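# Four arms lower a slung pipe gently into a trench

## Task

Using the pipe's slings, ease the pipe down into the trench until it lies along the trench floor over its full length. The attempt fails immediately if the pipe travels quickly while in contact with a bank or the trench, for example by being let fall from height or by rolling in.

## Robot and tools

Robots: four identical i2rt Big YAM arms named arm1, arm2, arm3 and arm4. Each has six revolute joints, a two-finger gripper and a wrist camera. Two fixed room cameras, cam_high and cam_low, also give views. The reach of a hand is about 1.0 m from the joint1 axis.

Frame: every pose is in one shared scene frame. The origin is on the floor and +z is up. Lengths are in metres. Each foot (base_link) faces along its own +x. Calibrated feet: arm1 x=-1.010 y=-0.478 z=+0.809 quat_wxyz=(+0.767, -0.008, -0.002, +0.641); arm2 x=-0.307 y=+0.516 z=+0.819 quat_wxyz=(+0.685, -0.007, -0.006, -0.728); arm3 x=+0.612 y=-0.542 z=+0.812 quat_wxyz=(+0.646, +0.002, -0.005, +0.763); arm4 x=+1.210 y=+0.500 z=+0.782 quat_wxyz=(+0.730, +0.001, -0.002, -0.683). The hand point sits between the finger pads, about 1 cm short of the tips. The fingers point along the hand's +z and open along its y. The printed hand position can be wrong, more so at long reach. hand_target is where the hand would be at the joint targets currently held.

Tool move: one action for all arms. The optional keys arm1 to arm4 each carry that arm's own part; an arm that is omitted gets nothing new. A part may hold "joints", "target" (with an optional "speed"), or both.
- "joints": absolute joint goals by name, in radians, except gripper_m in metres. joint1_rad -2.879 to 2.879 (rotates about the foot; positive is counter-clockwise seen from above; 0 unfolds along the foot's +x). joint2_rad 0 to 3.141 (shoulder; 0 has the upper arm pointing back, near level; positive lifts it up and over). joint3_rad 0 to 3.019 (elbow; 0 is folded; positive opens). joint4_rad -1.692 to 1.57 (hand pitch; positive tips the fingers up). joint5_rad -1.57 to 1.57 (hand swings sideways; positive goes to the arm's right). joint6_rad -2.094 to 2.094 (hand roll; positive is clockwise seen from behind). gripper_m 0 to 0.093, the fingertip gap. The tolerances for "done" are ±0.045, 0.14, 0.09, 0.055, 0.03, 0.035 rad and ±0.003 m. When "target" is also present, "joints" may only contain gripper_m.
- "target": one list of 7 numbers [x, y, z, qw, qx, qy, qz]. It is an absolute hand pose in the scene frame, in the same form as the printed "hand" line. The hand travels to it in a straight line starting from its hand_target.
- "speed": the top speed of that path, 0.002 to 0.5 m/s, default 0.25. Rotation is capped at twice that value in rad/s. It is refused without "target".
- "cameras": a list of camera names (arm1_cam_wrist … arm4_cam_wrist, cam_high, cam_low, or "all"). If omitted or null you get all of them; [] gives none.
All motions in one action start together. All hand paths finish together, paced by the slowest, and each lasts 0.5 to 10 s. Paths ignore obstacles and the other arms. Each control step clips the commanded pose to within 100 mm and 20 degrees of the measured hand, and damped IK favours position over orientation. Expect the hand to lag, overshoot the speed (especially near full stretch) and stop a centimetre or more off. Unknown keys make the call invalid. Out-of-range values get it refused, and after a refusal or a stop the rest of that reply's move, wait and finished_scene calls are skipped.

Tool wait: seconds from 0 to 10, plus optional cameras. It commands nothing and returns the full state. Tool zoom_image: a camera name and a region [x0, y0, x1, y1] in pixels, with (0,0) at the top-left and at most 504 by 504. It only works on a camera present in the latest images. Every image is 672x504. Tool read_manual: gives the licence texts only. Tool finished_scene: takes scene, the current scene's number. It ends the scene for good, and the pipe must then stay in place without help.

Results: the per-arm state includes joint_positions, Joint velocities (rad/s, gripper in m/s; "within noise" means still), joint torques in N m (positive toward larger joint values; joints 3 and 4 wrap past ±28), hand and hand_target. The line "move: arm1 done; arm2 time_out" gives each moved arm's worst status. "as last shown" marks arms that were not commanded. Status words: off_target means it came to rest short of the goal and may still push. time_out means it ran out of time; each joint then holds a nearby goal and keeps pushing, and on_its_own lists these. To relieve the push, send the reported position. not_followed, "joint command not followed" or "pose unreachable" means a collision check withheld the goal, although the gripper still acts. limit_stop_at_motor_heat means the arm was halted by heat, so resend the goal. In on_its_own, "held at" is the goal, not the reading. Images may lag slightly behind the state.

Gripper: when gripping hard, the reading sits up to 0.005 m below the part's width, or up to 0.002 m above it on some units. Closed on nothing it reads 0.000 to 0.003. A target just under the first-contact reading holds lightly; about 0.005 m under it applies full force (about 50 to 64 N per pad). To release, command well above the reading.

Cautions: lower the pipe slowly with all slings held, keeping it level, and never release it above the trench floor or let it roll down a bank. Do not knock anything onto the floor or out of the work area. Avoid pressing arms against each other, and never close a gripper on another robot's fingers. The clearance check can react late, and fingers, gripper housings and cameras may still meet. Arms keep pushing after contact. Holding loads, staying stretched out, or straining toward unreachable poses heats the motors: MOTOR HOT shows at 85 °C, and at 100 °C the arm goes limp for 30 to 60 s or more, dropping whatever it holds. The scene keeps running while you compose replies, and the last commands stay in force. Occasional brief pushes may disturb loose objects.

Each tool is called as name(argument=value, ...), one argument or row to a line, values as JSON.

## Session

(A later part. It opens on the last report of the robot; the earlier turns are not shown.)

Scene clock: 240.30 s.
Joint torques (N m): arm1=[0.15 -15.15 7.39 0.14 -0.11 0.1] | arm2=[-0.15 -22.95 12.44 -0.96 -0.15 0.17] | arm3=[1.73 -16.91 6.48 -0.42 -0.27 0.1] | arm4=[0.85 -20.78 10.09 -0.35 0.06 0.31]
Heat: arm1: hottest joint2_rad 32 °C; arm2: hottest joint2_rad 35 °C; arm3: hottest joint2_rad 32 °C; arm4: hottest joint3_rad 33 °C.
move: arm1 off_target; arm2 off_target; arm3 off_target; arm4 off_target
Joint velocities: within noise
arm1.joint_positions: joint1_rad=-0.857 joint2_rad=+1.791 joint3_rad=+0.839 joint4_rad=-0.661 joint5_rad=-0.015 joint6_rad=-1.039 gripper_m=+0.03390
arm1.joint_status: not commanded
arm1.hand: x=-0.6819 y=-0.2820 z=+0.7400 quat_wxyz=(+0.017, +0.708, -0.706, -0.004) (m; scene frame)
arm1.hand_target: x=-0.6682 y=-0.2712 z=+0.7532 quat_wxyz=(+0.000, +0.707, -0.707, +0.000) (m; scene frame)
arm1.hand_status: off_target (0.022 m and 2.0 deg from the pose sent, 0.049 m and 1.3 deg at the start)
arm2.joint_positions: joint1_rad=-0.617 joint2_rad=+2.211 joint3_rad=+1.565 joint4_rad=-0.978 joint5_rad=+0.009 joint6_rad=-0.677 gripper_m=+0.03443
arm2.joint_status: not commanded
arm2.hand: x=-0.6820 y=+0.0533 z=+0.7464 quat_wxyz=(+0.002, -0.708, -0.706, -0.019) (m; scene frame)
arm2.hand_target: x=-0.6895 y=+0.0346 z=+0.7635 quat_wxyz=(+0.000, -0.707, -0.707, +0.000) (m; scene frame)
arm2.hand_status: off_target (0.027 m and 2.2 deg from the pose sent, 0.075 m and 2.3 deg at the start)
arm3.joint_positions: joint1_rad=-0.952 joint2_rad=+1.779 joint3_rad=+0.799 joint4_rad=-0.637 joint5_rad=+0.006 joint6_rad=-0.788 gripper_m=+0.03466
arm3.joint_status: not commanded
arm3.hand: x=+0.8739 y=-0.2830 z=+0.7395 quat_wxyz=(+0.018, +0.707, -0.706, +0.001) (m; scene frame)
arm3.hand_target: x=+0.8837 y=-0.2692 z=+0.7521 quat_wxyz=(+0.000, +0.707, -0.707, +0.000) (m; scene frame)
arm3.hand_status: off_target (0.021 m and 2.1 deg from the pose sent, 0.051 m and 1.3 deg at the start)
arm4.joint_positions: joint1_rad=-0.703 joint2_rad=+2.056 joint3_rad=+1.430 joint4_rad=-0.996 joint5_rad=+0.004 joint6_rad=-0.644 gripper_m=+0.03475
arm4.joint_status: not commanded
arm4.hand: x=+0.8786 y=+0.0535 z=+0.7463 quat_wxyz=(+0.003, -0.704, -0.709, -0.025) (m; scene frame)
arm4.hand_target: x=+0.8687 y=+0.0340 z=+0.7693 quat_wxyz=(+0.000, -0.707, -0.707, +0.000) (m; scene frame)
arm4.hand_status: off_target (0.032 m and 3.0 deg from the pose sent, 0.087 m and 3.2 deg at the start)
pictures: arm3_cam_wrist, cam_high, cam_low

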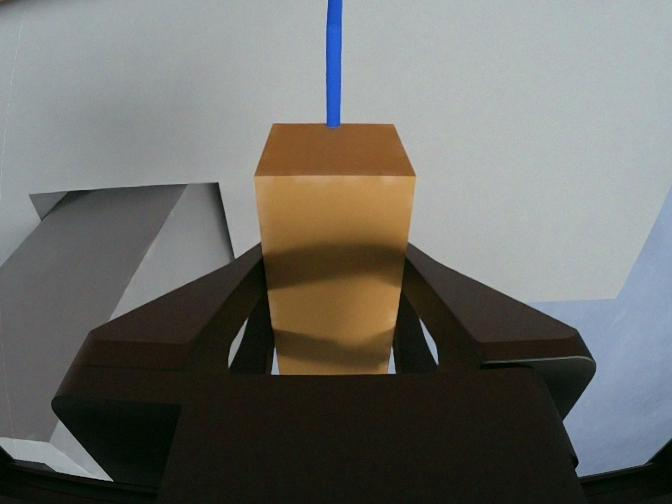

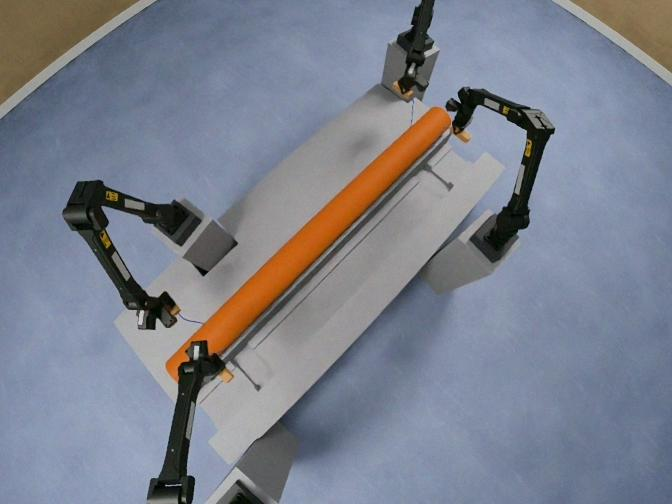

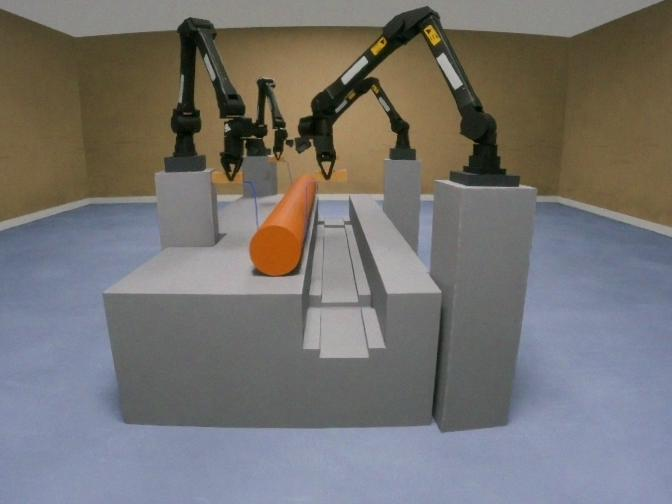

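move(
  arm1={"target": [-0.668, -0.266, 0.785, 0, 0.7071, -0.7071, 0], "speed": 0.06},
  arm2={"target": [-0.690, 0.034, 0.789, 0, 0.7071, 0.7071, 0], "speed": 0.06},
  arm3={"target": [0.886, -0.264, 0.785, 0, 0.7071, -0.7071, 0], "speed": 0.06},
  arm4={"target": [0.868, 0.033, 0.796, 0, 0.7071, 0.7071, 0], "speed": 0.06},
  cameras=["cam_low", "cam_high", "arm3_cam_wrist"],
)

zoom_image(
  camera="cam_low",
  region=[180, 140, 380, 300],
)

Scene clock: 245.80 s.
Joint torques (N m): arm1=[0.03 -19.02 8.9 -0.66 -0.16 0.02] | arm2=[0.21 -24.06 13.11 -1.01 -0.16 0.21] | arm3=[1.73 -19.66 8.18 -0.55 -0.27 0.04] | arm4=[0.79 -23.77 11.11 -0.43 0.05 0.29]
Heat: arm1: hottest joint2_rad 32 °C; arm2: hottest joint2_rad 35 °C; arm3: hottest joint2_rad 32 °C; arm4: hottest joint3_rad 33 °C.
move: arm1 off_target; arm2 off_target; arm3 off_target; arm4 off_target
Joint velocities: within noise
arm1.joint_positions: joint1_rad=-0.844 joint2_rad=+1.774 joint3_rad=+0.839 joint4_rad=-0.735 joint5_rad=-0.013 joint6_rad=-1.019 gripper_m=+0.03390
arm1.joint_status: not commanded
arm1.hand: x=-0.6969 y=-0.2856 z=+0.7473 quat_wxyz=(+0.045, +0.705, -0.708, -0.009) (m; scene frame)
arm1.hand_target: x=-0.6695 y=-0.2669 z=+0.7844 quat_wxyz=(+0.000, +0.707, -0.707, +0.000) (m; scene frame)
arm1.hand_status: off_target (0.051 m and 5.3 deg from the pose sent, 0.050 m and 2.0 deg at the start)
arm2.joint_positions: joint1_rad=-0.617 joint2_rad=+2.188 joint3_rad=+1.570 joint4_rad=-1.026 joint5_rad=+0.009 joint6_rad=-0.676 gripper_m=+0.03443
arm2.joint_status: not commanded
arm2.hand: x=-0.6789 y=+0.0574 z=+0.7617 quat_wxyz=(+0.003, -0.708, -0.706, -0.029) (m; scene frame)
arm2.hand_target: x=-0.6892 y=+0.0351 z=+0.7897 quat_wxyz=(+0.000, -0.707, -0.707, +0.000) (m; scene frame)
arm2.hand_status: off_target (0.038 m and 3.4 deg from the pose sent, 0.048 m and 2.2 deg at the start)
arm3.joint_positions: joint1_rad=-0.947 joint2_rad=+1.742 joint3_rad=+0.810 joint4_rad=-0.735 joint5_rad=+0.006 joint6_rad=-0.779 gripper_m=+0.03465
arm3.joint_status: not commanded
arm3.hand: x=+0.8647 y=-0.2895 z=+0.7558 quat_wxyz=(+0.044, +0.706, -0.707, +0.001) (m; scene frame)
arm3.hand_target: x=+0.8850 y=-0.2650 z=+0.7851 quat_wxyz=(+0.000, +0.707, -0.707, +0.000) (m; scene frame)
arm3.hand_status: off_target (0.044 m and 5.0 deg from the pose sent, 0.051 m and 2.1 deg at the start)
arm4.joint_positions: joint1_rad=-0.703 joint2_rad=+2.050 joint3_rad=+1.430 joint4_rad=-1.050 joint5_rad=+0.004 joint6_rad=-0.641 gripper_m=+0.03475
arm4.joint_status: not commanded
arm4.hand: x=+0.8859 y=+0.0635 z=+0.7504 quat_wxyz=(+0.007, -0.705, -0.708, -0.049) (m; scene frame)
arm4.hand_target: x=+0.8697 y=+0.0354 z=+0.7967 quat_wxyz=(+0.000, -0.707, -0.707, +0.000) (m; scene frame)
arm4.hand_status: off_target (0.058 m and 5.7 deg from the pose sent, 0.055 m and 2.9 deg at the start)
pictures: arm3_cam_wrist, cam_high, cam_low

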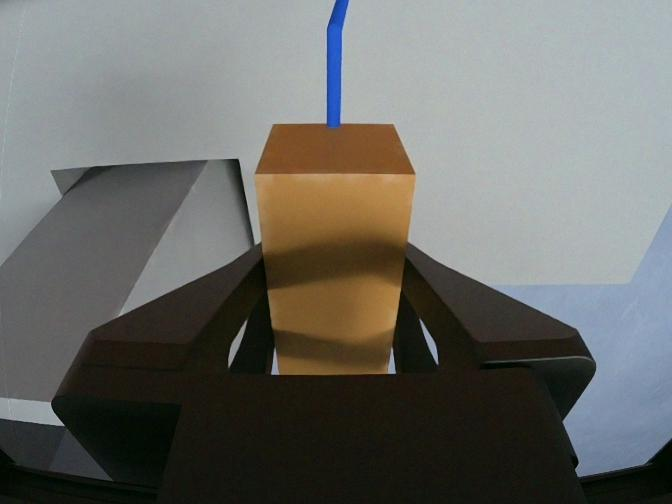

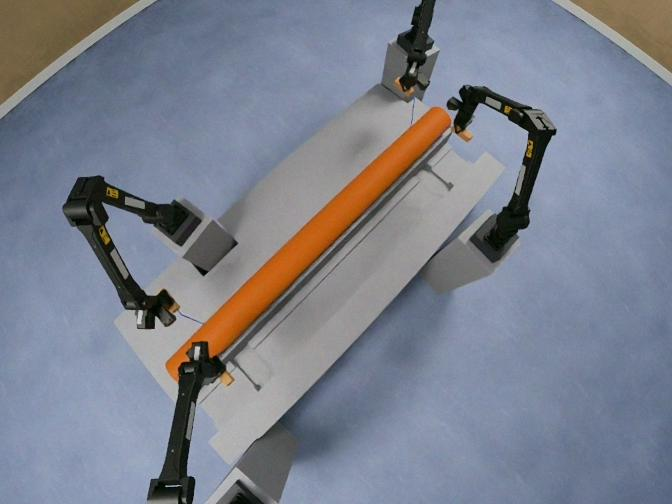

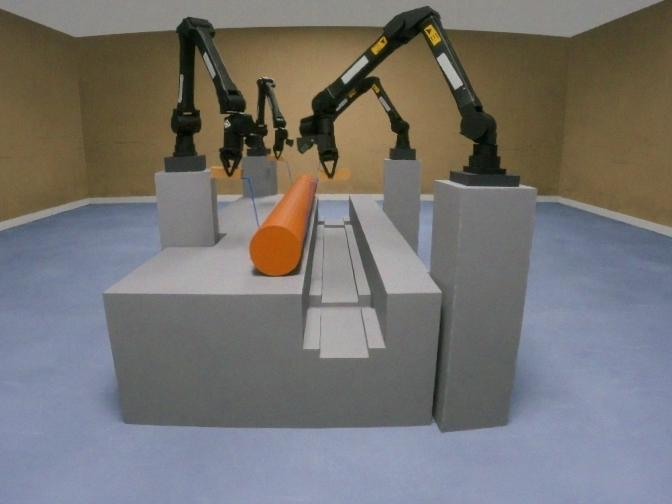

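Scaled by 2.520.

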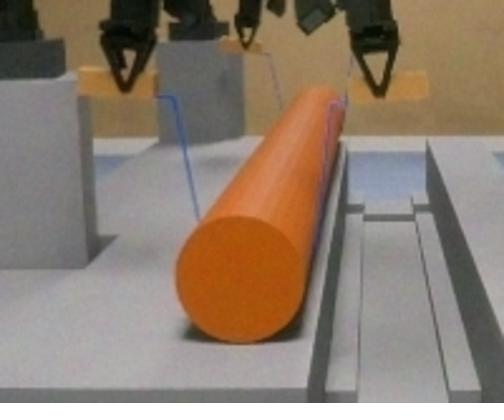

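move(
  arm1={"target": [-0.652, -0.260, 0.823, 0, 0.7071, -0.7071, 0], "speed": 0.06},
  arm2={"target": [-0.691, 0.030, 0.816, 0, 0.7071, 0.7071, 0], "speed": 0.06},
  arm3={"target": [0.897, -0.256, 0.815, 0, 0.7071, -0.7071, 0], "speed": 0.06},
  arm4={"target": [0.861, 0.025, 0.834, 0, 0.7071, 0.7071, 0], "speed": 0.06},
  cameras=["cam_low", "cam_high", "arm3_cam_wrist"],
)

zoom_image(
  camera="cam_low",
  region=[180, 140, 380, 300],
)

Scene clock: 255.30 s.
Joint torques (N m): arm1=[-1.08 -20.48 10.69 -0.83 -0.15 -0.12] | arm2=[0.03 -27.58 14.99 -1.57 -0.24 0.15] | arm3=[1.44 -22.07 9.36 -0.95 -0.3 -0.02] | arm4=[0.67 -26.23 13.38 -0.96 -0.13 0.18]
Heat: arm1: hottest joint2_rad 32 °C; arm2: hottest joint3_rad 37 °C; arm3: hottest joint2_rad 33 °C; arm4: hottest joint3_rad 33 °C.
move: arm1 off_target; arm2 off_target; arm3 off_target; arm4 off_target
Joint velocities: within noise
arm1.joint_positions: joint1_rad=-0.844 joint2_rad=+1.747 joint3_rad=+0.899 joint4_rad=-0.846 joint5_rad=-0.011 joint6_rad=-1.018 gripper_m=+0.03390
arm1.joint_status: not commanded
arm1.hand: x=-0.6887 y=-0.2803 z=+0.7724 quat_wxyz=(+0.057, +0.704, -0.708, -0.012) (m; scene frame)
arm1.hand_target: x=-0.6547 y=-0.2617 z=+0.8218 quat_wxyz=(+0.000, +0.707, -0.707, +0.001) (m; scene frame)
arm1.hand_status: off_target (0.066 m and 6.7 deg from the pose sent, 0.092 m and 5.3 deg at the start)
arm2.joint_positions: joint1_rad=-0.612 joint2_rad=+2.194 joint3_rad=+1.570 joint4_rad=-1.070 joint5_rad=+0.011 joint6_rad=-0.666 gripper_m=+0.03443
arm2.joint_status: not commanded
arm2.hand: x=-0.6695 y=+0.0650 z=+0.7592 quat_wxyz=(+0.007, -0.708, -0.704, -0.054) (m; scene frame)
arm2.hand_target: x=-0.6885 y=+0.0332 z=+0.8168 quat_wxyz=(+0.000, -0.707, -0.707, +0.000) (m; scene frame)
arm2.hand_status: off_target (0.070 m and 6.2 deg from the pose sent, 0.062 m and 3.4 deg at the start)
arm3.joint_positions: joint1_rad=-0.947 joint2_rad=+1.730 joint3_rad=+0.858 joint4_rad=-0.823 joint5_rad=+0.007 joint6_rad=-0.778 gripper_m=+0.03465
arm3.joint_status: not commanded
arm3.hand: x=+0.8696 y=-0.2849 z=+0.7725 quat_wxyz=(+0.058, +0.705, -0.707, +0.002) (m; scene frame)
arm3.hand_target: x=+0.8953 y=-0.2578 z=+0.8145 quat_wxyz=(+0.000, +0.707, -0.707, +0.000) (m; scene frame)
arm3.hand_status: off_target (0.058 m and 6.6 deg from the pose sent, 0.075 m and 5.0 deg at the start)
arm4.joint_positions: joint1_rad=-0.703 joint2_rad=+2.049 joint3_rad=+1.468 joint4_rad=-1.131 joint5_rad=+0.009 joint6_rad=-0.635 gripper_m=+0.03475
arm4.joint_status: not commanded
arm4.hand: x=+0.8864 y=+0.0658 z=+0.7641 quat_wxyz=(+0.013, -0.706, -0.705, -0.070) (m; scene frame)
arm4.hand_target: x=+0.8647 y=+0.0301 z=+0.8346 quat_wxyz=(+0.000, -0.707, -0.707, +0.000) (m; scene frame)
arm4.hand_status: off_target (0.085 m and 8.1 deg from the pose sent, 0.095 m and 5.7 deg at the start)
pictures: arm3_cam_wrist, cam_high, cam_low

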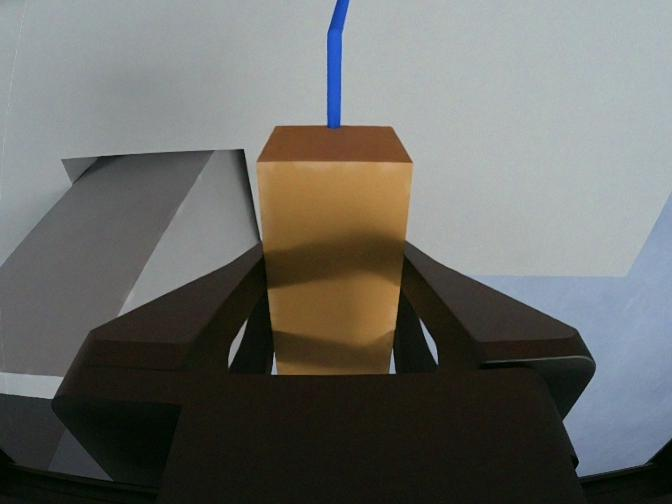

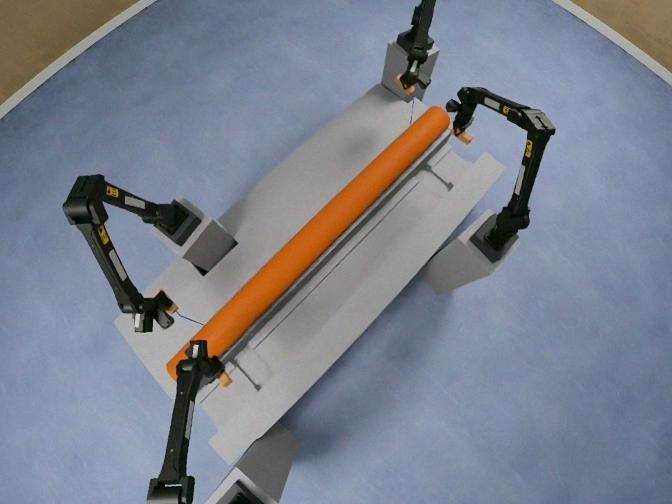

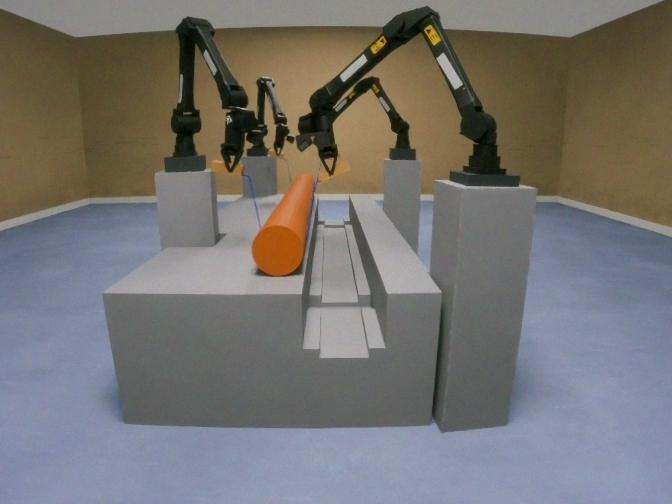

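Scaled by 2.520.

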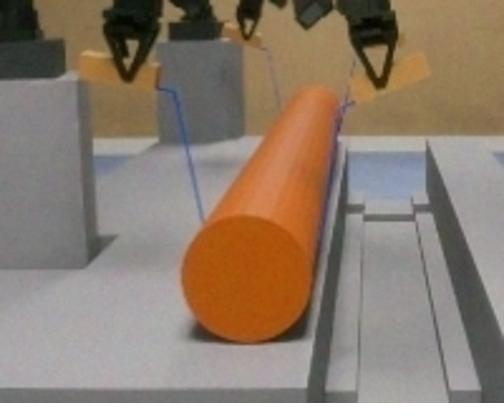

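move(
  arm1={"target": [-0.650, -0.258, 0.845, 0, 0.7071, -0.7071, 0], "speed": 0.06},
  arm2={"target": [-0.696, 0.024, 0.842, 0, 0.7071, 0.7071, 0], "speed": 0.06},
  arm3={"target": [0.901, -0.252, 0.838, 0, 0.7071, -0.7071, 0], "speed": 0.06},
  arm4={"target": [0.859, 0.021, 0.850, 0, 0.7071, 0.7071, 0], "speed": 0.06},
  cameras=["cam_low", "cam_high", "arm3_cam_wrist"],
)

zoom_image(
  camera="cam_low",
  region=[180, 140, 380, 300],
)

Scene clock: 269.83 s.
Joint torques (N m): arm1=[-1.2 -20.84 11.44 -1.11 -0.21 -0.11] | arm2=[-0.15 -29.51 16.62 -2.18 -0.23 0.08] | arm3=[1.38 -23.18 10.06 -1.17 -0.31 -0.01] | arm4=[0.79 -27.28 14.26 -1.35 -0.17 0.16]
Heat: arm1: hottest joint3_rad 35 °C; arm2: hottest joint3_rad 42 °C; arm3: hottest joint2_rad 32 °C; arm4: hottest joint3_rad 36 °C.
move: arm1 off_target; arm2 off_target; arm3 off_target; arm4 off_target
Joint velocities: within noise
arm1.joint_positions: joint1_rad=-0.844 joint2_rad=+1.720 joint3_rad=+0.921 joint4_rad=-0.902 joint5_rad=-0.011 joint6_rad=-1.018 gripper_m=+0.03390
arm1.joint_status: not commanded
arm1.hand: x=-0.6869 y=-0.2790 z=+0.7889 quat_wxyz=(+0.060, +0.704, -0.708, -0.012) (m; scene frame)
arm1.hand_target: x=-0.6532 y=-0.2600 z=+0.8434 quat_wxyz=(+0.000, +0.707, -0.707, +0.001) (m; scene frame)
arm1.hand_status: off_target (0.070 m and 7.1 deg from the pose sent, 0.085 m and 6.7 deg at the start)
arm2.joint_positions: joint1_rad=-0.611 joint2_rad=+2.197 joint3_rad=+1.597 joint4_rad=-1.117 joint5_rad=+0.012 joint6_rad=-0.662 gripper_m=+0.03443
arm2.joint_status: not commanded
arm2.hand: x=-0.6691 y=+0.0639 z=+0.7667 quat_wxyz=(+0.009, -0.709, -0.703, -0.065) (m; scene frame)
arm2.hand_target: x=-0.6920 y=+0.0291 z=+0.8423 quat_wxyz=(+0.000, -0.707, -0.707, +0.001) (m; scene frame)
arm2.hand_status: off_target (0.089 m and 7.5 deg from the pose sent, 0.096 m and 6.2 deg at the start)
arm3.joint_positions: joint1_rad=-0.947 joint2_rad=+1.708 joint3_rad=+0.889 joint4_rad=-0.885 joint5_rad=+0.007 joint6_rad=-0.778 gripper_m=+0.03465
arm3.joint_status: not commanded
arm3.hand: x=+0.8733 y=-0.2813 z=+0.7890 quat_wxyz=(+0.062, +0.705, -0.707, +0.002) (m; scene frame)
arm3.hand_target: x=+0.8989 y=-0.2542 z=+0.8371 quat_wxyz=(+0.000, +0.707, -0.707, +0.000) (m; scene frame)
arm3.hand_status: off_target (0.063 m and 7.1 deg from the pose sent, 0.080 m and 6.6 deg at the start)
arm4.joint_positions: joint1_rad=-0.702 joint2_rad=+2.050 joint3_rad=+1.488 joint4_rad=-1.160 joint5_rad=+0.010 joint6_rad=-0.632 gripper_m=+0.03475
arm4.joint_status: not commanded
arm4.hand: x=+0.8854 y=+0.0640 z=+0.7705 quat_wxyz=(+0.014, -0.706, -0.704, -0.074) (m; scene frame)
arm4.hand_target: x=+0.8636 y=+0.0272 z=+0.8501 quat_wxyz=(+0.000, -0.707, -0.707, +0.000) (m; scene frame)
arm4.hand_status: off_target (0.094 m and 8.7 deg from the pose sent, 0.101 m and 8.1 deg at the start)
pictures: arm3_cam_wrist, cam_high, cam_low

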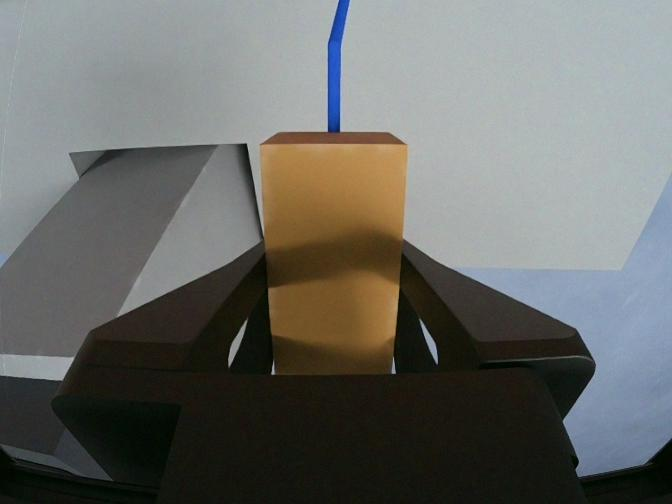

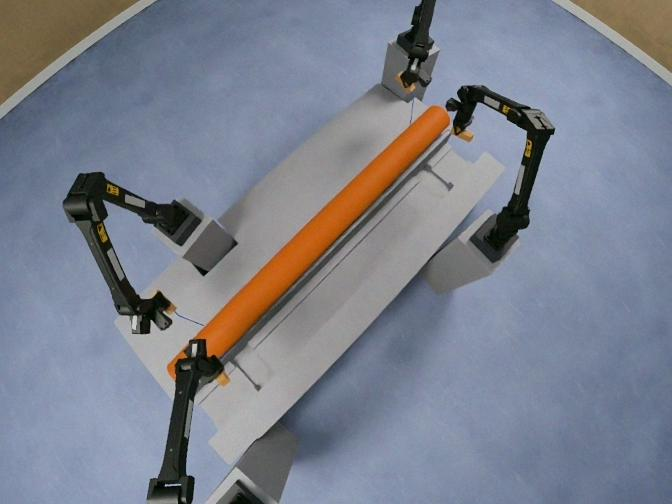

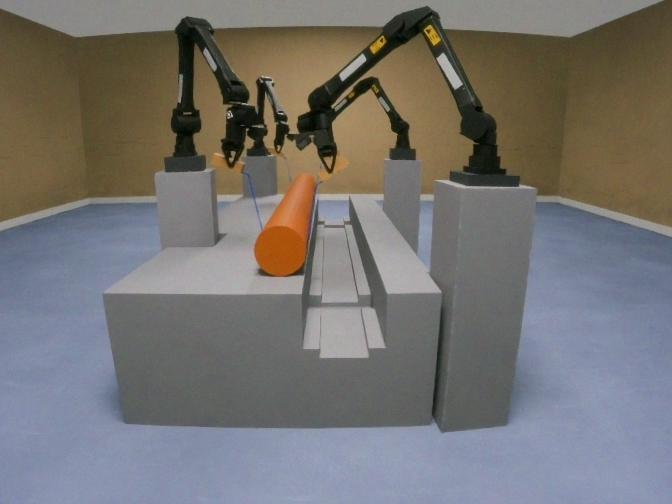

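Scaled by 2.520.

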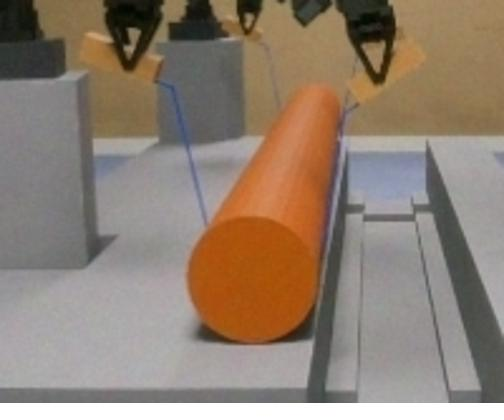

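move(
  arm1={"joints": {"joint2_rad": 1.605}},
  arm2={"joints": {"joint2_rad": 2.06}},
  arm3={"joints": {"joint2_rad": 1.597}},
  arm4={"joints": {"joint2_rad": 1.925}},
  cameras=["cam_low", "cam_high"],
)

zoom_image(
  camera="cam_low",
  region=[180, 140, 380, 300],
)

Scene clock: 290.37 s.
Joint torques (N m): arm1=[-0.85 -21.3 11.54 -1.02 -0.17 -0.1] | arm2=[-0.15 -33.44 16.38 -2.09 -0.25 0.08] | arm3=[1.26 -23.12 10.19 -1.07 -0.31 -0.01] | arm4=[0.73 -30.74 14.2 -1.33 -0.17 0.15]
Heat: arm1: hottest joint3_rad 40 °C; arm2: hottest joint3_rad 49 °C; arm3: hottest joint2_rad 33 °C; arm4: hottest joint3_rad 43 °C.
move: arm1 done; arm2 done; arm3 done; arm4 done
Joint velocities: within noise
arm1.joint_positions: joint1_rad=-0.844 joint2_rad=+1.694 joint3_rad=+0.921 joint4_rad=-0.904 joint5_rad=-0.011 joint6_rad=-1.018 gripper_m=+0.03390
arm1.joint_status: all done
arm1.hand: x=-0.6842 y=-0.2772 z=+0.7983 quat_wxyz=(+0.049, +0.705, -0.708, -0.010) (m; scene frame)
arm1.hand_target: x=-0.6512 y=-0.2586 z=+0.8544 quat_wxyz=(-0.013, +0.707, -0.707, +0.004) (m; scene frame)
arm1.hand_status: not commanded
arm2.joint_positions: joint1_rad=-0.611 joint2_rad=+2.186 joint3_rad=+1.597 joint4_rad=-1.118 joint5_rad=+0.012 joint6_rad=-0.661 gripper_m=+0.03443
arm2.joint_status: all done
arm2.hand: x=-0.6701 y=+0.0627 z=+0.7727 quat_wxyz=(+0.008, -0.709, -0.702, -0.060) (m; scene frame)
arm2.hand_target: x=-0.6955 y=+0.0251 z=+0.8774 quat_wxyz=(-0.004, -0.707, -0.707, +0.030) (m; scene frame)
arm2.hand_status: not commanded
arm3.joint_positions: joint1_rad=-0.945 joint2_rad=+1.684 joint3_rad=+0.889 joint4_rad=-0.886 joint5_rad=+0.007 joint6_rad=-0.778 gripper_m=+0.03465
arm3.joint_status: all done
arm3.hand: x=+0.8752 y=-0.2784 z=+0.7975 quat_wxyz=(+0.050, +0.706, -0.707, +0.002) (m; scene frame)
arm3.hand_target: x=+0.9009 y=-0.2521 z=+0.8479 quat_wxyz=(-0.014, +0.707, -0.707, +0.000) (m; scene frame)
arm3.hand_status: not commanded
arm4.joint_positions: joint1_rad=-0.701 joint2_rad=+2.050 joint3_rad=+1.488 joint4_rad=-1.160 joint5_rad=+0.010 joint6_rad=-0.631 gripper_m=+0.03475
arm4.joint_status: all done
arm4.hand: x=+0.8856 y=+0.0639 z=+0.7705 quat_wxyz=(+0.014, -0.706, -0.704, -0.074) (m; scene frame)
arm4.hand_target: x=+0.8623 y=+0.0256 z=+0.8725 quat_wxyz=(-0.003, -0.707, -0.707, +0.020) (m; scene frame)
arm4.hand_status: not commanded
pictures: cam_high, cam_low

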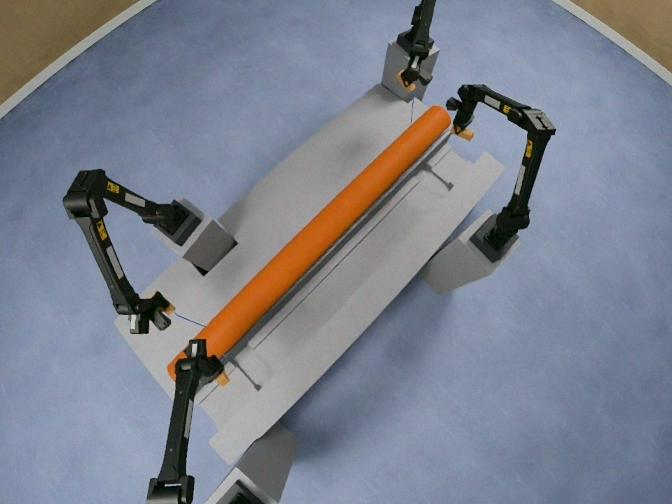

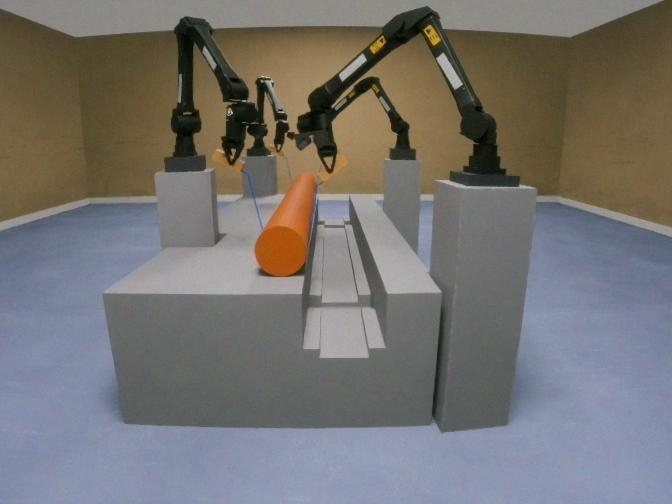

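Scaled by 2.520.

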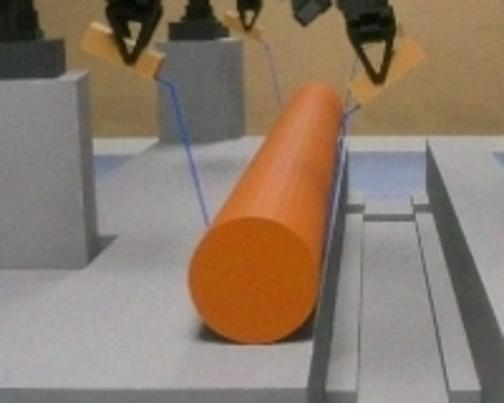

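move(
  arm1={"joints": {"joint2_rad": 1.57}},
  arm2={"joints": {"joint2_rad": 2.0}},
  arm3={"joints": {"joint2_rad": 1.56}},
  arm4={"joints": {"joint2_rad": 1.86}},
  cameras=["cam_low"],
)

zoom_image(
  camera="cam_low",
  region=[180, 140, 380, 300],
)

Scene clock: 296.27 s.
Joint torques (N m): arm1=[-0.79 -20.72 12 -0.68 -0.17 -0.13] | arm2=[-0.26 -32.56 17.25 -1.57 -0.25 0.09] | arm3=[1.03 -24 10.37 -1.02 -0.29 -0.02] | arm4=[0.38 -32.03 14.42 -1.25 -0.14 0.15]
Heat: arm1: hottest joint3_rad 41 °C; arm2: hottest joint3_rad 50 °C; arm3: hottest joint2_rad 33 °C; arm4: hottest joint3_rad 44 °C.
move: arm1 done; arm2 done; arm3 done; arm4 time_out
Joint velocities: within noise
arm1.joint_positions: joint1_rad=-0.844 joint2_rad=+1.655 joint3_rad=+0.921 joint4_rad=-0.913 joint5_rad=-0.012 joint6_rad=-1.018 gripper_m=+0.03390
arm1.joint_status: all done
arm1.hand: x=-0.6817 y=-0.2753 z=+0.8126 quat_wxyz=(+0.034, +0.705, -0.708, -0.006) (m; scene frame)
arm1.hand_target: x=-0.6490 y=-0.2570 z=+0.8685 quat_wxyz=(-0.030, +0.707, -0.706, +0.008) (m; scene frame)
arm1.hand_status: not commanded
arm2.joint_positions: joint1_rad=-0.607 joint2_rad=+2.115 joint3_rad=+1.597 joint4_rad=-1.129 joint5_rad=+0.012 joint6_rad=-0.661 gripper_m=+0.03443
arm2.joint_status: all done
arm2.hand: x=-0.6741 y=+0.0551 z=+0.8131 quat_wxyz=(+0.005, -0.709, -0.704, -0.031) (m; scene frame)
arm2.hand_target: x=-0.6978 y=+0.0227 z=+0.9142 quat_wxyz=(-0.007, -0.706, -0.706, +0.060) (m; scene frame)
arm2.hand_status: not commanded
arm3.joint_positions: joint1_rad=-0.944 joint2_rad=+1.655 joint3_rad=+0.889 joint4_rad=-0.888 joint5_rad=+0.007 joint6_rad=-0.778 gripper_m=+0.03465
arm3.joint_status: all done
arm3.hand: x=+0.8775 y=-0.2755 z=+0.8078 quat_wxyz=(+0.037, +0.707, -0.707, +0.001) (m; scene frame)
arm3.hand_target: x=+0.9033 y=-0.2500 z=+0.8624 quat_wxyz=(-0.033, +0.707, -0.707, +0.000) (m; scene frame)
arm3.hand_status: not commanded
arm4.joint_positions: joint1_rad=-0.695 joint2_rad=+2.003 joint3_rad=+1.488 joint4_rad=-1.160 joint5_rad=+0.009 joint6_rad=-0.630 gripper_m=+0.03475
arm4.joint_status: joint2_rad time_out (moved -0.047 of -0.190)
arm4.on_its_own: joint2_rad reads +2.003 and still pushes toward +1.860 since a time_out; joint3_rad reads +1.488 and still pushes toward +1.590 since a time_out
arm4.hand: x=+0.8847 y=+0.0570 z=+0.7951 quat_wxyz=(+0.010, -0.706, -0.707, -0.051) (m; scene frame)
arm4.hand_target: x=+0.8612 y=+0.0247 z=+0.9093 quat_wxyz=(-0.008, -0.706, -0.706, +0.052) (m; scene frame)
arm4.hand_status: not commanded
pictures: cam_low

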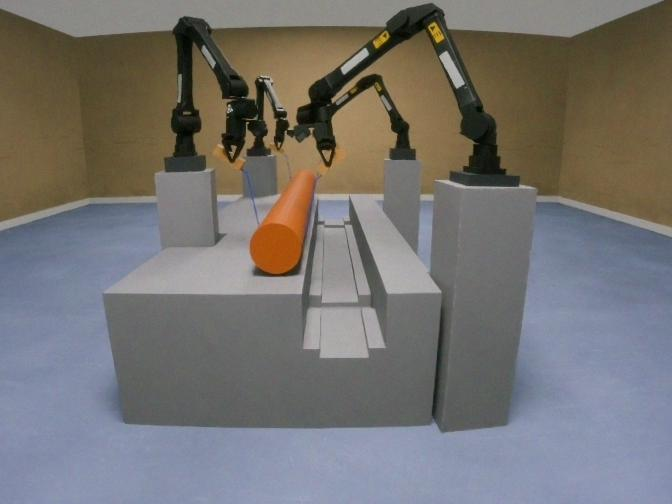

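Scaled by 2.520.

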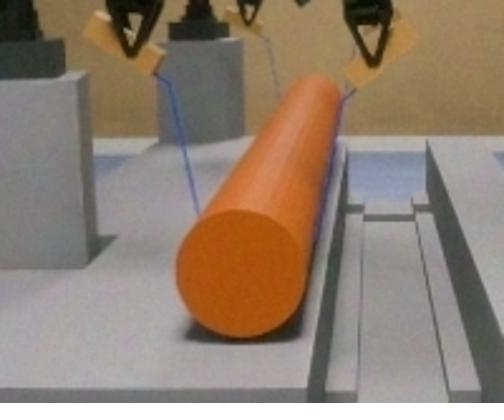

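move(
  arm1={"joints": {"joint2_rad": 1.53}},
  arm2={"joints": {"joint2_rad": 1.96}},
  arm3={"joints": {"joint2_rad": 1.51}},
  arm4={"joints": {"joint2_rad": 1.80}},
  cameras=["cam_low"],
)

zoom_image(
  camera="cam_low",
  region=[180, 140, 380, 300],
)

Scene clock: 302.67 s.
Joint torques (N m): arm1=[-0.85 -20.13 12.1 -0.46 -0.17 -0.1] | arm2=[-0.38 -33.14 17.4 -1.35 -0.25 0.09] | arm3=[1.03 -22.83 10.81 -0.54 -0.29 0] | arm4=[0.38 -32.09 14.69 -0.9 -0.13 0.15]
Heat: arm1: hottest joint3_rad 42 °C; arm2: hottest joint3_rad 52 °C; arm3: hottest joint2_rad 33 °C; arm4: hottest joint3_rad 46 °C.
move: arm1 done; arm2 done; arm3 done; arm4 time_out
Joint velocities: within noise
arm1.joint_positions: joint1_rad=-0.844 joint2_rad=+1.619 joint3_rad=+0.921 joint4_rad=-0.917 joint5_rad=-0.012 joint6_rad=-1.018 gripper_m=+0.03390
arm1.joint_status: all done
arm1.hand: x=-0.6791 y=-0.2734 z=+0.8260 quat_wxyz=(+0.019, +0.706, -0.708, -0.003) (m; scene frame)
arm1.hand_target: x=-0.6469 y=-0.2555 z=+0.8846 quat_wxyz=(-0.050, +0.707, -0.706, +0.013) (m; scene frame)
arm1.hand_status: not commanded
arm2.joint_positions: joint1_rad=-0.607 joint2_rad=+2.085 joint3_rad=+1.597 joint4_rad=-1.133 joint5_rad=+0.012 joint6_rad=-0.661 gripper_m=+0.03443
arm2.joint_status: all done
arm2.hand: x=-0.6760 y=+0.0529 z=+0.8306 quat_wxyz=(+0.003, -0.709, -0.705, -0.017) (m; scene frame)
arm2.hand_target: x=-0.6986 y=+0.0221 z=+0.9384 quat_wxyz=(-0.010, -0.705, -0.704, +0.079) (m; scene frame)
arm2.hand_status: not commanded
arm3.joint_positions: joint1_rad=-0.944 joint2_rad=+1.600 joint3_rad=+0.889 joint4_rad=-0.896 joint5_rad=+0.007 joint6_rad=-0.778 gripper_m=+0.03466
arm3.joint_status: all done
arm3.hand: x=+0.8809 y=-0.2722 z=+0.8277 quat_wxyz=(+0.013, +0.707, -0.707, +0.001) (m; scene frame)
arm3.hand_target: x=+0.9058 y=-0.2475 z=+0.8820 quat_wxyz=(-0.058, +0.706, -0.706, +0.000) (m; scene frame)
arm3.hand_status: not commanded
arm4.joint_positions: joint1_rad=-0.695 joint2_rad=+1.947 joint3_rad=+1.488 joint4_rad=-1.168 joint5_rad=+0.009 joint6_rad=-0.630 gripper_m=+0.03475
arm4.joint_status: joint2_rad time_out (moved -0.055 of -0.203)
arm4.on_its_own: joint2_rad reads +1.947 and still pushes toward +1.800 since a time_out; joint3_rad reads +1.488 and still pushes toward +1.590 since a time_out
arm4.hand: x=+0.8824 y=+0.0542 z=+0.8247 quat_wxyz=(+0.006, -0.706, -0.707, -0.028) (m; scene frame)
arm4.hand_target: x=+0.8615 y=+0.0255 z=+0.9435 quat_wxyz=(-0.013, -0.705, -0.705, +0.082) (m; scene frame)
arm4.hand_status: not commanded
pictures: cam_low

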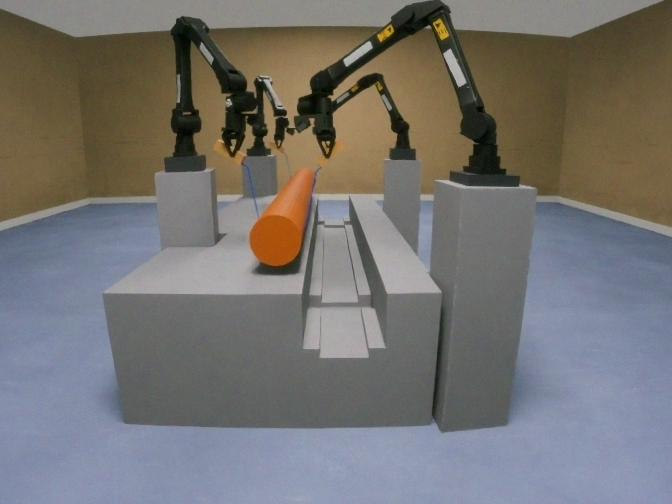

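Scaled by 2.520.

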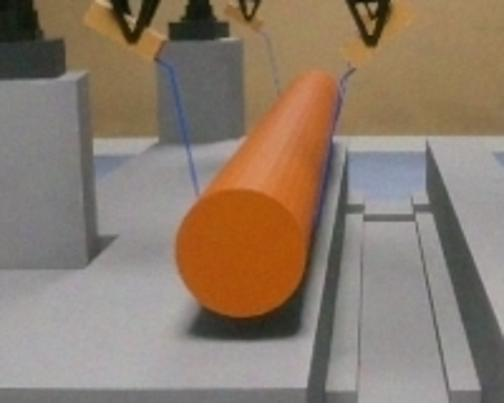

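move(
  arm1={"target": [-0.647, -0.143, 0.91, -0.045, 0.706, -0.706, 0.011], "speed": 0.08},
  arm2={"target": [-0.700, 0.135, 0.925, -0.010, -0.705, -0.705, 0.07], "speed": 0.08},
  arm3={"target": [0.906, -0.137, 0.91, -0.05, 0.706, -0.706, 0], "speed": 0.08},
  arm4={"target": [0.861, 0.137, 0.93, -0.013, -0.705, -0.705, 0.075], "speed": 0.08},
  cameras=["cam_low"],
)

zoom_image(
  camera="cam_low",
  region=[200, 140, 400, 300],
)

Scene clock: 312.93 s.
Joint torques (N m): arm1=[-0.44 -20.07 15.05 -0.57 -0.03 0.01] | arm2=[-2.2 -28.45 12.27 -0.5 -0.38 0.01] | arm3=[0.91 -25.64 13.34 -0.85 -0.01 0.06] | arm4=[-0.85 -27.58 10.37 -0.55 -0.13 -0.03]
Heat: arm1: hottest joint3_rad 44 °C; arm2: hottest joint3_rad 53 °C; arm3: hottest joint3_rad 34 °C; arm4: hottest joint3_rad 47 °C.
move: arm1 off_target; arm2 off_target; arm3 off_target; arm4 off_target
Joint velocities: within noise
arm1.joint_positions: joint1_rad=-0.644 joint2_rad=+1.704 joint3_rad=+1.117 joint4_rad=-1.029 joint5_rad=+0.001 joint6_rad=-0.831 gripper_m=+0.03390
arm1.joint_status: not commanded
arm1.hand: x=-0.6832 y=-0.1746 z=+0.8504 quat_wxyz=(+0.021, +0.710, -0.704, +0.008) (m; scene frame)
arm1.hand_target: x=-0.6513 y=-0.1470 z=+0.9108 quat_wxyz=(-0.046, +0.706, -0.706, +0.011) (m; scene frame)
arm1.hand_status: off_target (0.077 m and 7.6 deg from the pose sent, 0.158 m and 7.4 deg at the start)
arm2.joint_positions: joint1_rad=-0.718 joint2_rad=+1.875 joint3_rad=+1.330 joint4_rad=-1.044 joint5_rad=-0.003 joint6_rad=-0.790 gripper_m=+0.03443
arm2.joint_status: not commanded
arm2.hand: x=-0.6739 y=+0.1452 z=+0.8539 quat_wxyz=(-0.007, -0.704, -0.711, -0.003) (m; scene frame)
arm2.hand_target: x=-0.6973 y=+0.1374 z=+0.9231 quat_wxyz=(-0.009, -0.705, -0.706, +0.070) (m; scene frame)
arm2.hand_status: off_target (0.076 m and 8.4 deg from the pose sent, 0.127 m and 10.1 deg at the start; pose on its path clipped on 27 of 69 steps)
arm3.joint_positions: joint1_rad=-0.782 joint2_rad=+1.748 joint3_rad=+1.144 joint4_rad=-1.024 joint5_rad=+0.016 joint6_rad=-0.625 gripper_m=+0.03466
arm3.joint_status: not commanded
arm3.hand: x=+0.8782 y=-0.1728 z=+0.8453 quat_wxyz=(+0.022, +0.710, -0.704, +0.010) (m; scene frame)
arm3.hand_target: x=+0.9027 y=-0.1416 z=+0.9102 quat_wxyz=(-0.050, +0.706, -0.706, +0.000) (m; scene frame)
arm3.hand_status: off_target (0.079 m and 8.4 deg from the pose sent, 0.160 m and 7.3 deg at the start)
arm4.joint_positions: joint1_rad=-0.819 joint2_rad=+1.734 joint3_rad=+1.228 joint4_rad=-1.079 joint5_rad=-0.011 joint6_rad=-0.751 gripper_m=+0.03475
arm4.joint_status: not commanded
arm4.hand: x=+0.8816 y=+0.1477 z=+0.8439 quat_wxyz=(-0.008, -0.708, -0.706, -0.008) (m; scene frame)
arm4.hand_target: x=+0.8643 y=+0.1400 z=+0.9254 quat_wxyz=(-0.012, -0.705, -0.705, +0.075) (m; scene frame)
arm4.hand_status: off_target (0.089 m and 9.5 deg from the pose sent, 0.136 m and 12.0 deg at the start; pose on its path clipped on 42 of 69 steps)
pictures: cam_low

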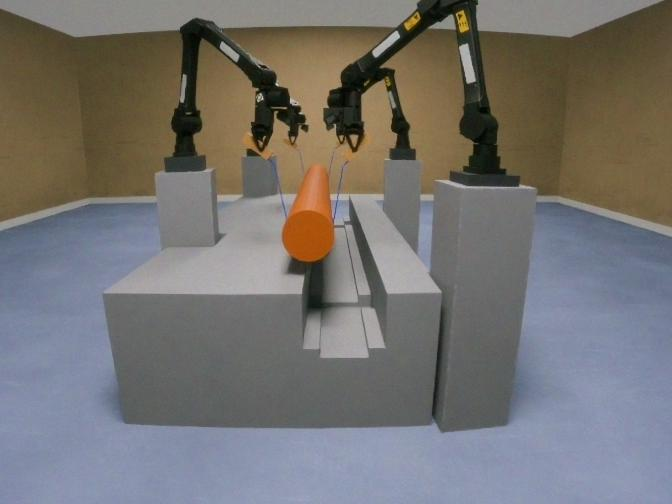

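Scaled by 2.520.

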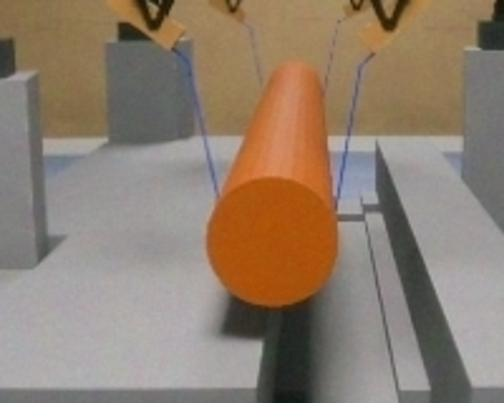

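move(
  arm1={"target": [-0.650, -0.026, 0.925, -0.045, 0.706, -0.706, 0.011], "speed": 0.08},
  arm2={"target": [-0.699, 0.256, 0.905, -0.010, -0.705, -0.705, 0.06], "speed": 0.08},
  arm3={"target": [0.905, -0.024, 0.930, -0.05, 0.706, -0.706, 0], "speed": 0.08},
  arm4={"target": [0.864, 0.256, 0.915, -0.013, -0.705, -0.705, 0.065], "speed": 0.08},
  cameras=["cam_low", "cam_high"],
)

zoom_image(
  camera="cam_low",
  region=[230, 140, 450, 370],
)

Scene clock: 320.40 s.
Joint torques (N m): arm1=[-0.15 -24.82 15.92 -0.69 -0.05 0.04] | arm2=[-2.49 -23.06 11 -0.35 -0.31 0.01] | arm3=[1.2 -31.5 13.93 -0.99 -0.01 0.08] | arm4=[-0.85 -22.3 10.13 -0.08 -0.17 -0.08]
Heat: arm1: hottest joint3_rad 46 °C; arm2: hottest joint3_rad 51 °C; arm3: hottest joint3_rad 37 °C; arm4: hottest joint3_rad 45 °C.
move: arm1 off_target; arm2 off_target; arm3 off_target; arm4 off_target
Joint velocities: within noise
arm1.joint_positions: joint1_rad=-0.486 joint2_rad=+1.905 joint3_rad=+1.407 joint4_rad=-1.143 joint5_rad=+0.017 joint6_rad=-0.674 gripper_m=+0.03390
arm1.joint_status: not commanded
arm1.hand: x=-0.6824 y=-0.0637 z=+0.8480 quat_wxyz=(+0.032, +0.710, -0.703, +0.021) (m; scene frame)
arm1.hand_target: x=-0.6550 y=-0.0324 z=+0.9256 quat_wxyz=(-0.046, +0.706, -0.706, +0.011) (m; scene frame)
arm1.hand_status: off_target (0.092 m and 8.9 deg from the pose sent, 0.170 m and 7.6 deg at the start)
arm2.joint_positions: joint1_rad=-0.907 joint2_rad=+1.713 joint3_rad=+1.093 joint4_rad=-0.974 joint5_rad=-0.025 joint6_rad=-0.980 gripper_m=+0.03443
arm2.joint_status: not commanded
arm2.hand: x=-0.6739 y=+0.2596 z=+0.8529 quat_wxyz=(-0.020, -0.703, -0.711, -0.002) (m; scene frame)
arm2.hand_target: x=-0.6971 y=+0.2571 z=+0.9037 quat_wxyz=(-0.009, -0.706, -0.706, +0.060) (m; scene frame)
arm2.hand_status: off_target (0.058 m and 7.2 deg from the pose sent, 0.125 m and 7.2 deg at the start)
arm3.joint_positions: joint1_rad=-0.666 joint2_rad=+1.973 joint3_rad=+1.490 joint4_rad=-1.163 joint5_rad=+0.026 joint6_rad=-0.511 gripper_m=+0.03466
arm3.joint_status: not commanded
arm3.hand: x=+0.8814 y=-0.0607 z=+0.8474 quat_wxyz=(+0.028, +0.711, -0.703, +0.021) (m; scene frame)
arm3.hand_target: x=+0.9012 y=-0.0306 z=+0.9299 quat_wxyz=(-0.050, +0.706, -0.706, +0.000) (m; scene frame)
arm3.hand_status: off_target (0.093 m and 9.3 deg from the pose sent, 0.173 m and 8.4 deg at the start)
arm4.joint_positions: joint1_rad=-1.020 joint2_rad=+1.543 joint3_rad=+1.002 joint4_rad=-1.064 joint5_rad=-0.038 joint6_rad=-0.949 gripper_m=+0.03475
arm4.joint_status: not commanded
arm4.hand: x=+0.8881 y=+0.2646 z=+0.8497 quat_wxyz=(-0.024, -0.709, -0.705, -0.014) (m; scene frame)
arm4.hand_target: x=+0.8669 y=+0.2576 z=+0.9121 quat_wxyz=(-0.012, -0.706, -0.706, +0.065) (m; scene frame)
arm4.hand_status: off_target (0.070 m and 9.2 deg from the pose sent, 0.131 m and 8.3 deg at the start)
pictures: cam_high, cam_low

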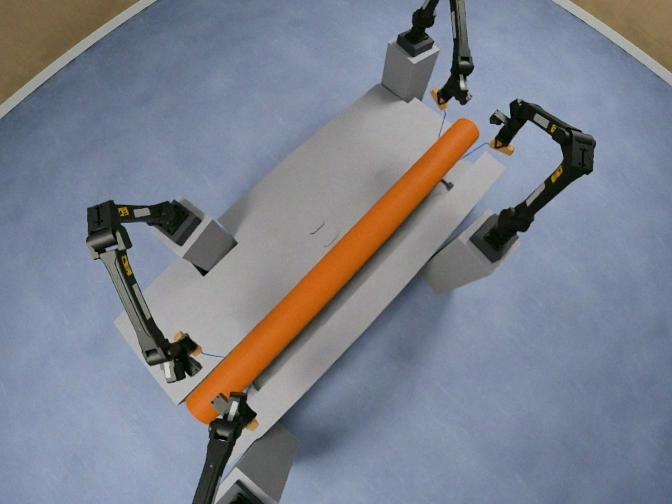

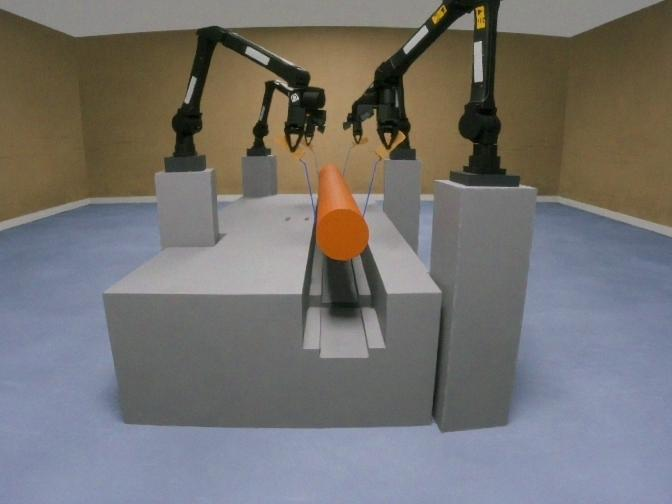

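Scaled by 2.191.

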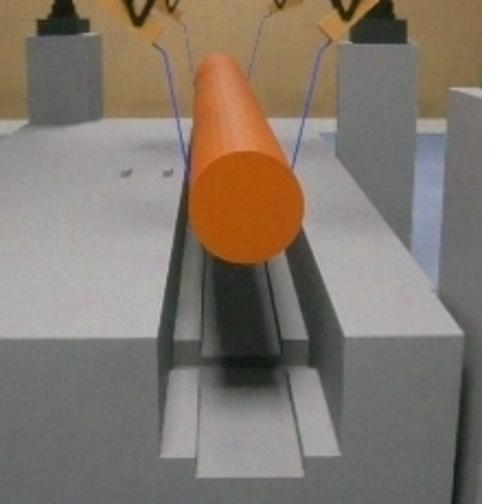

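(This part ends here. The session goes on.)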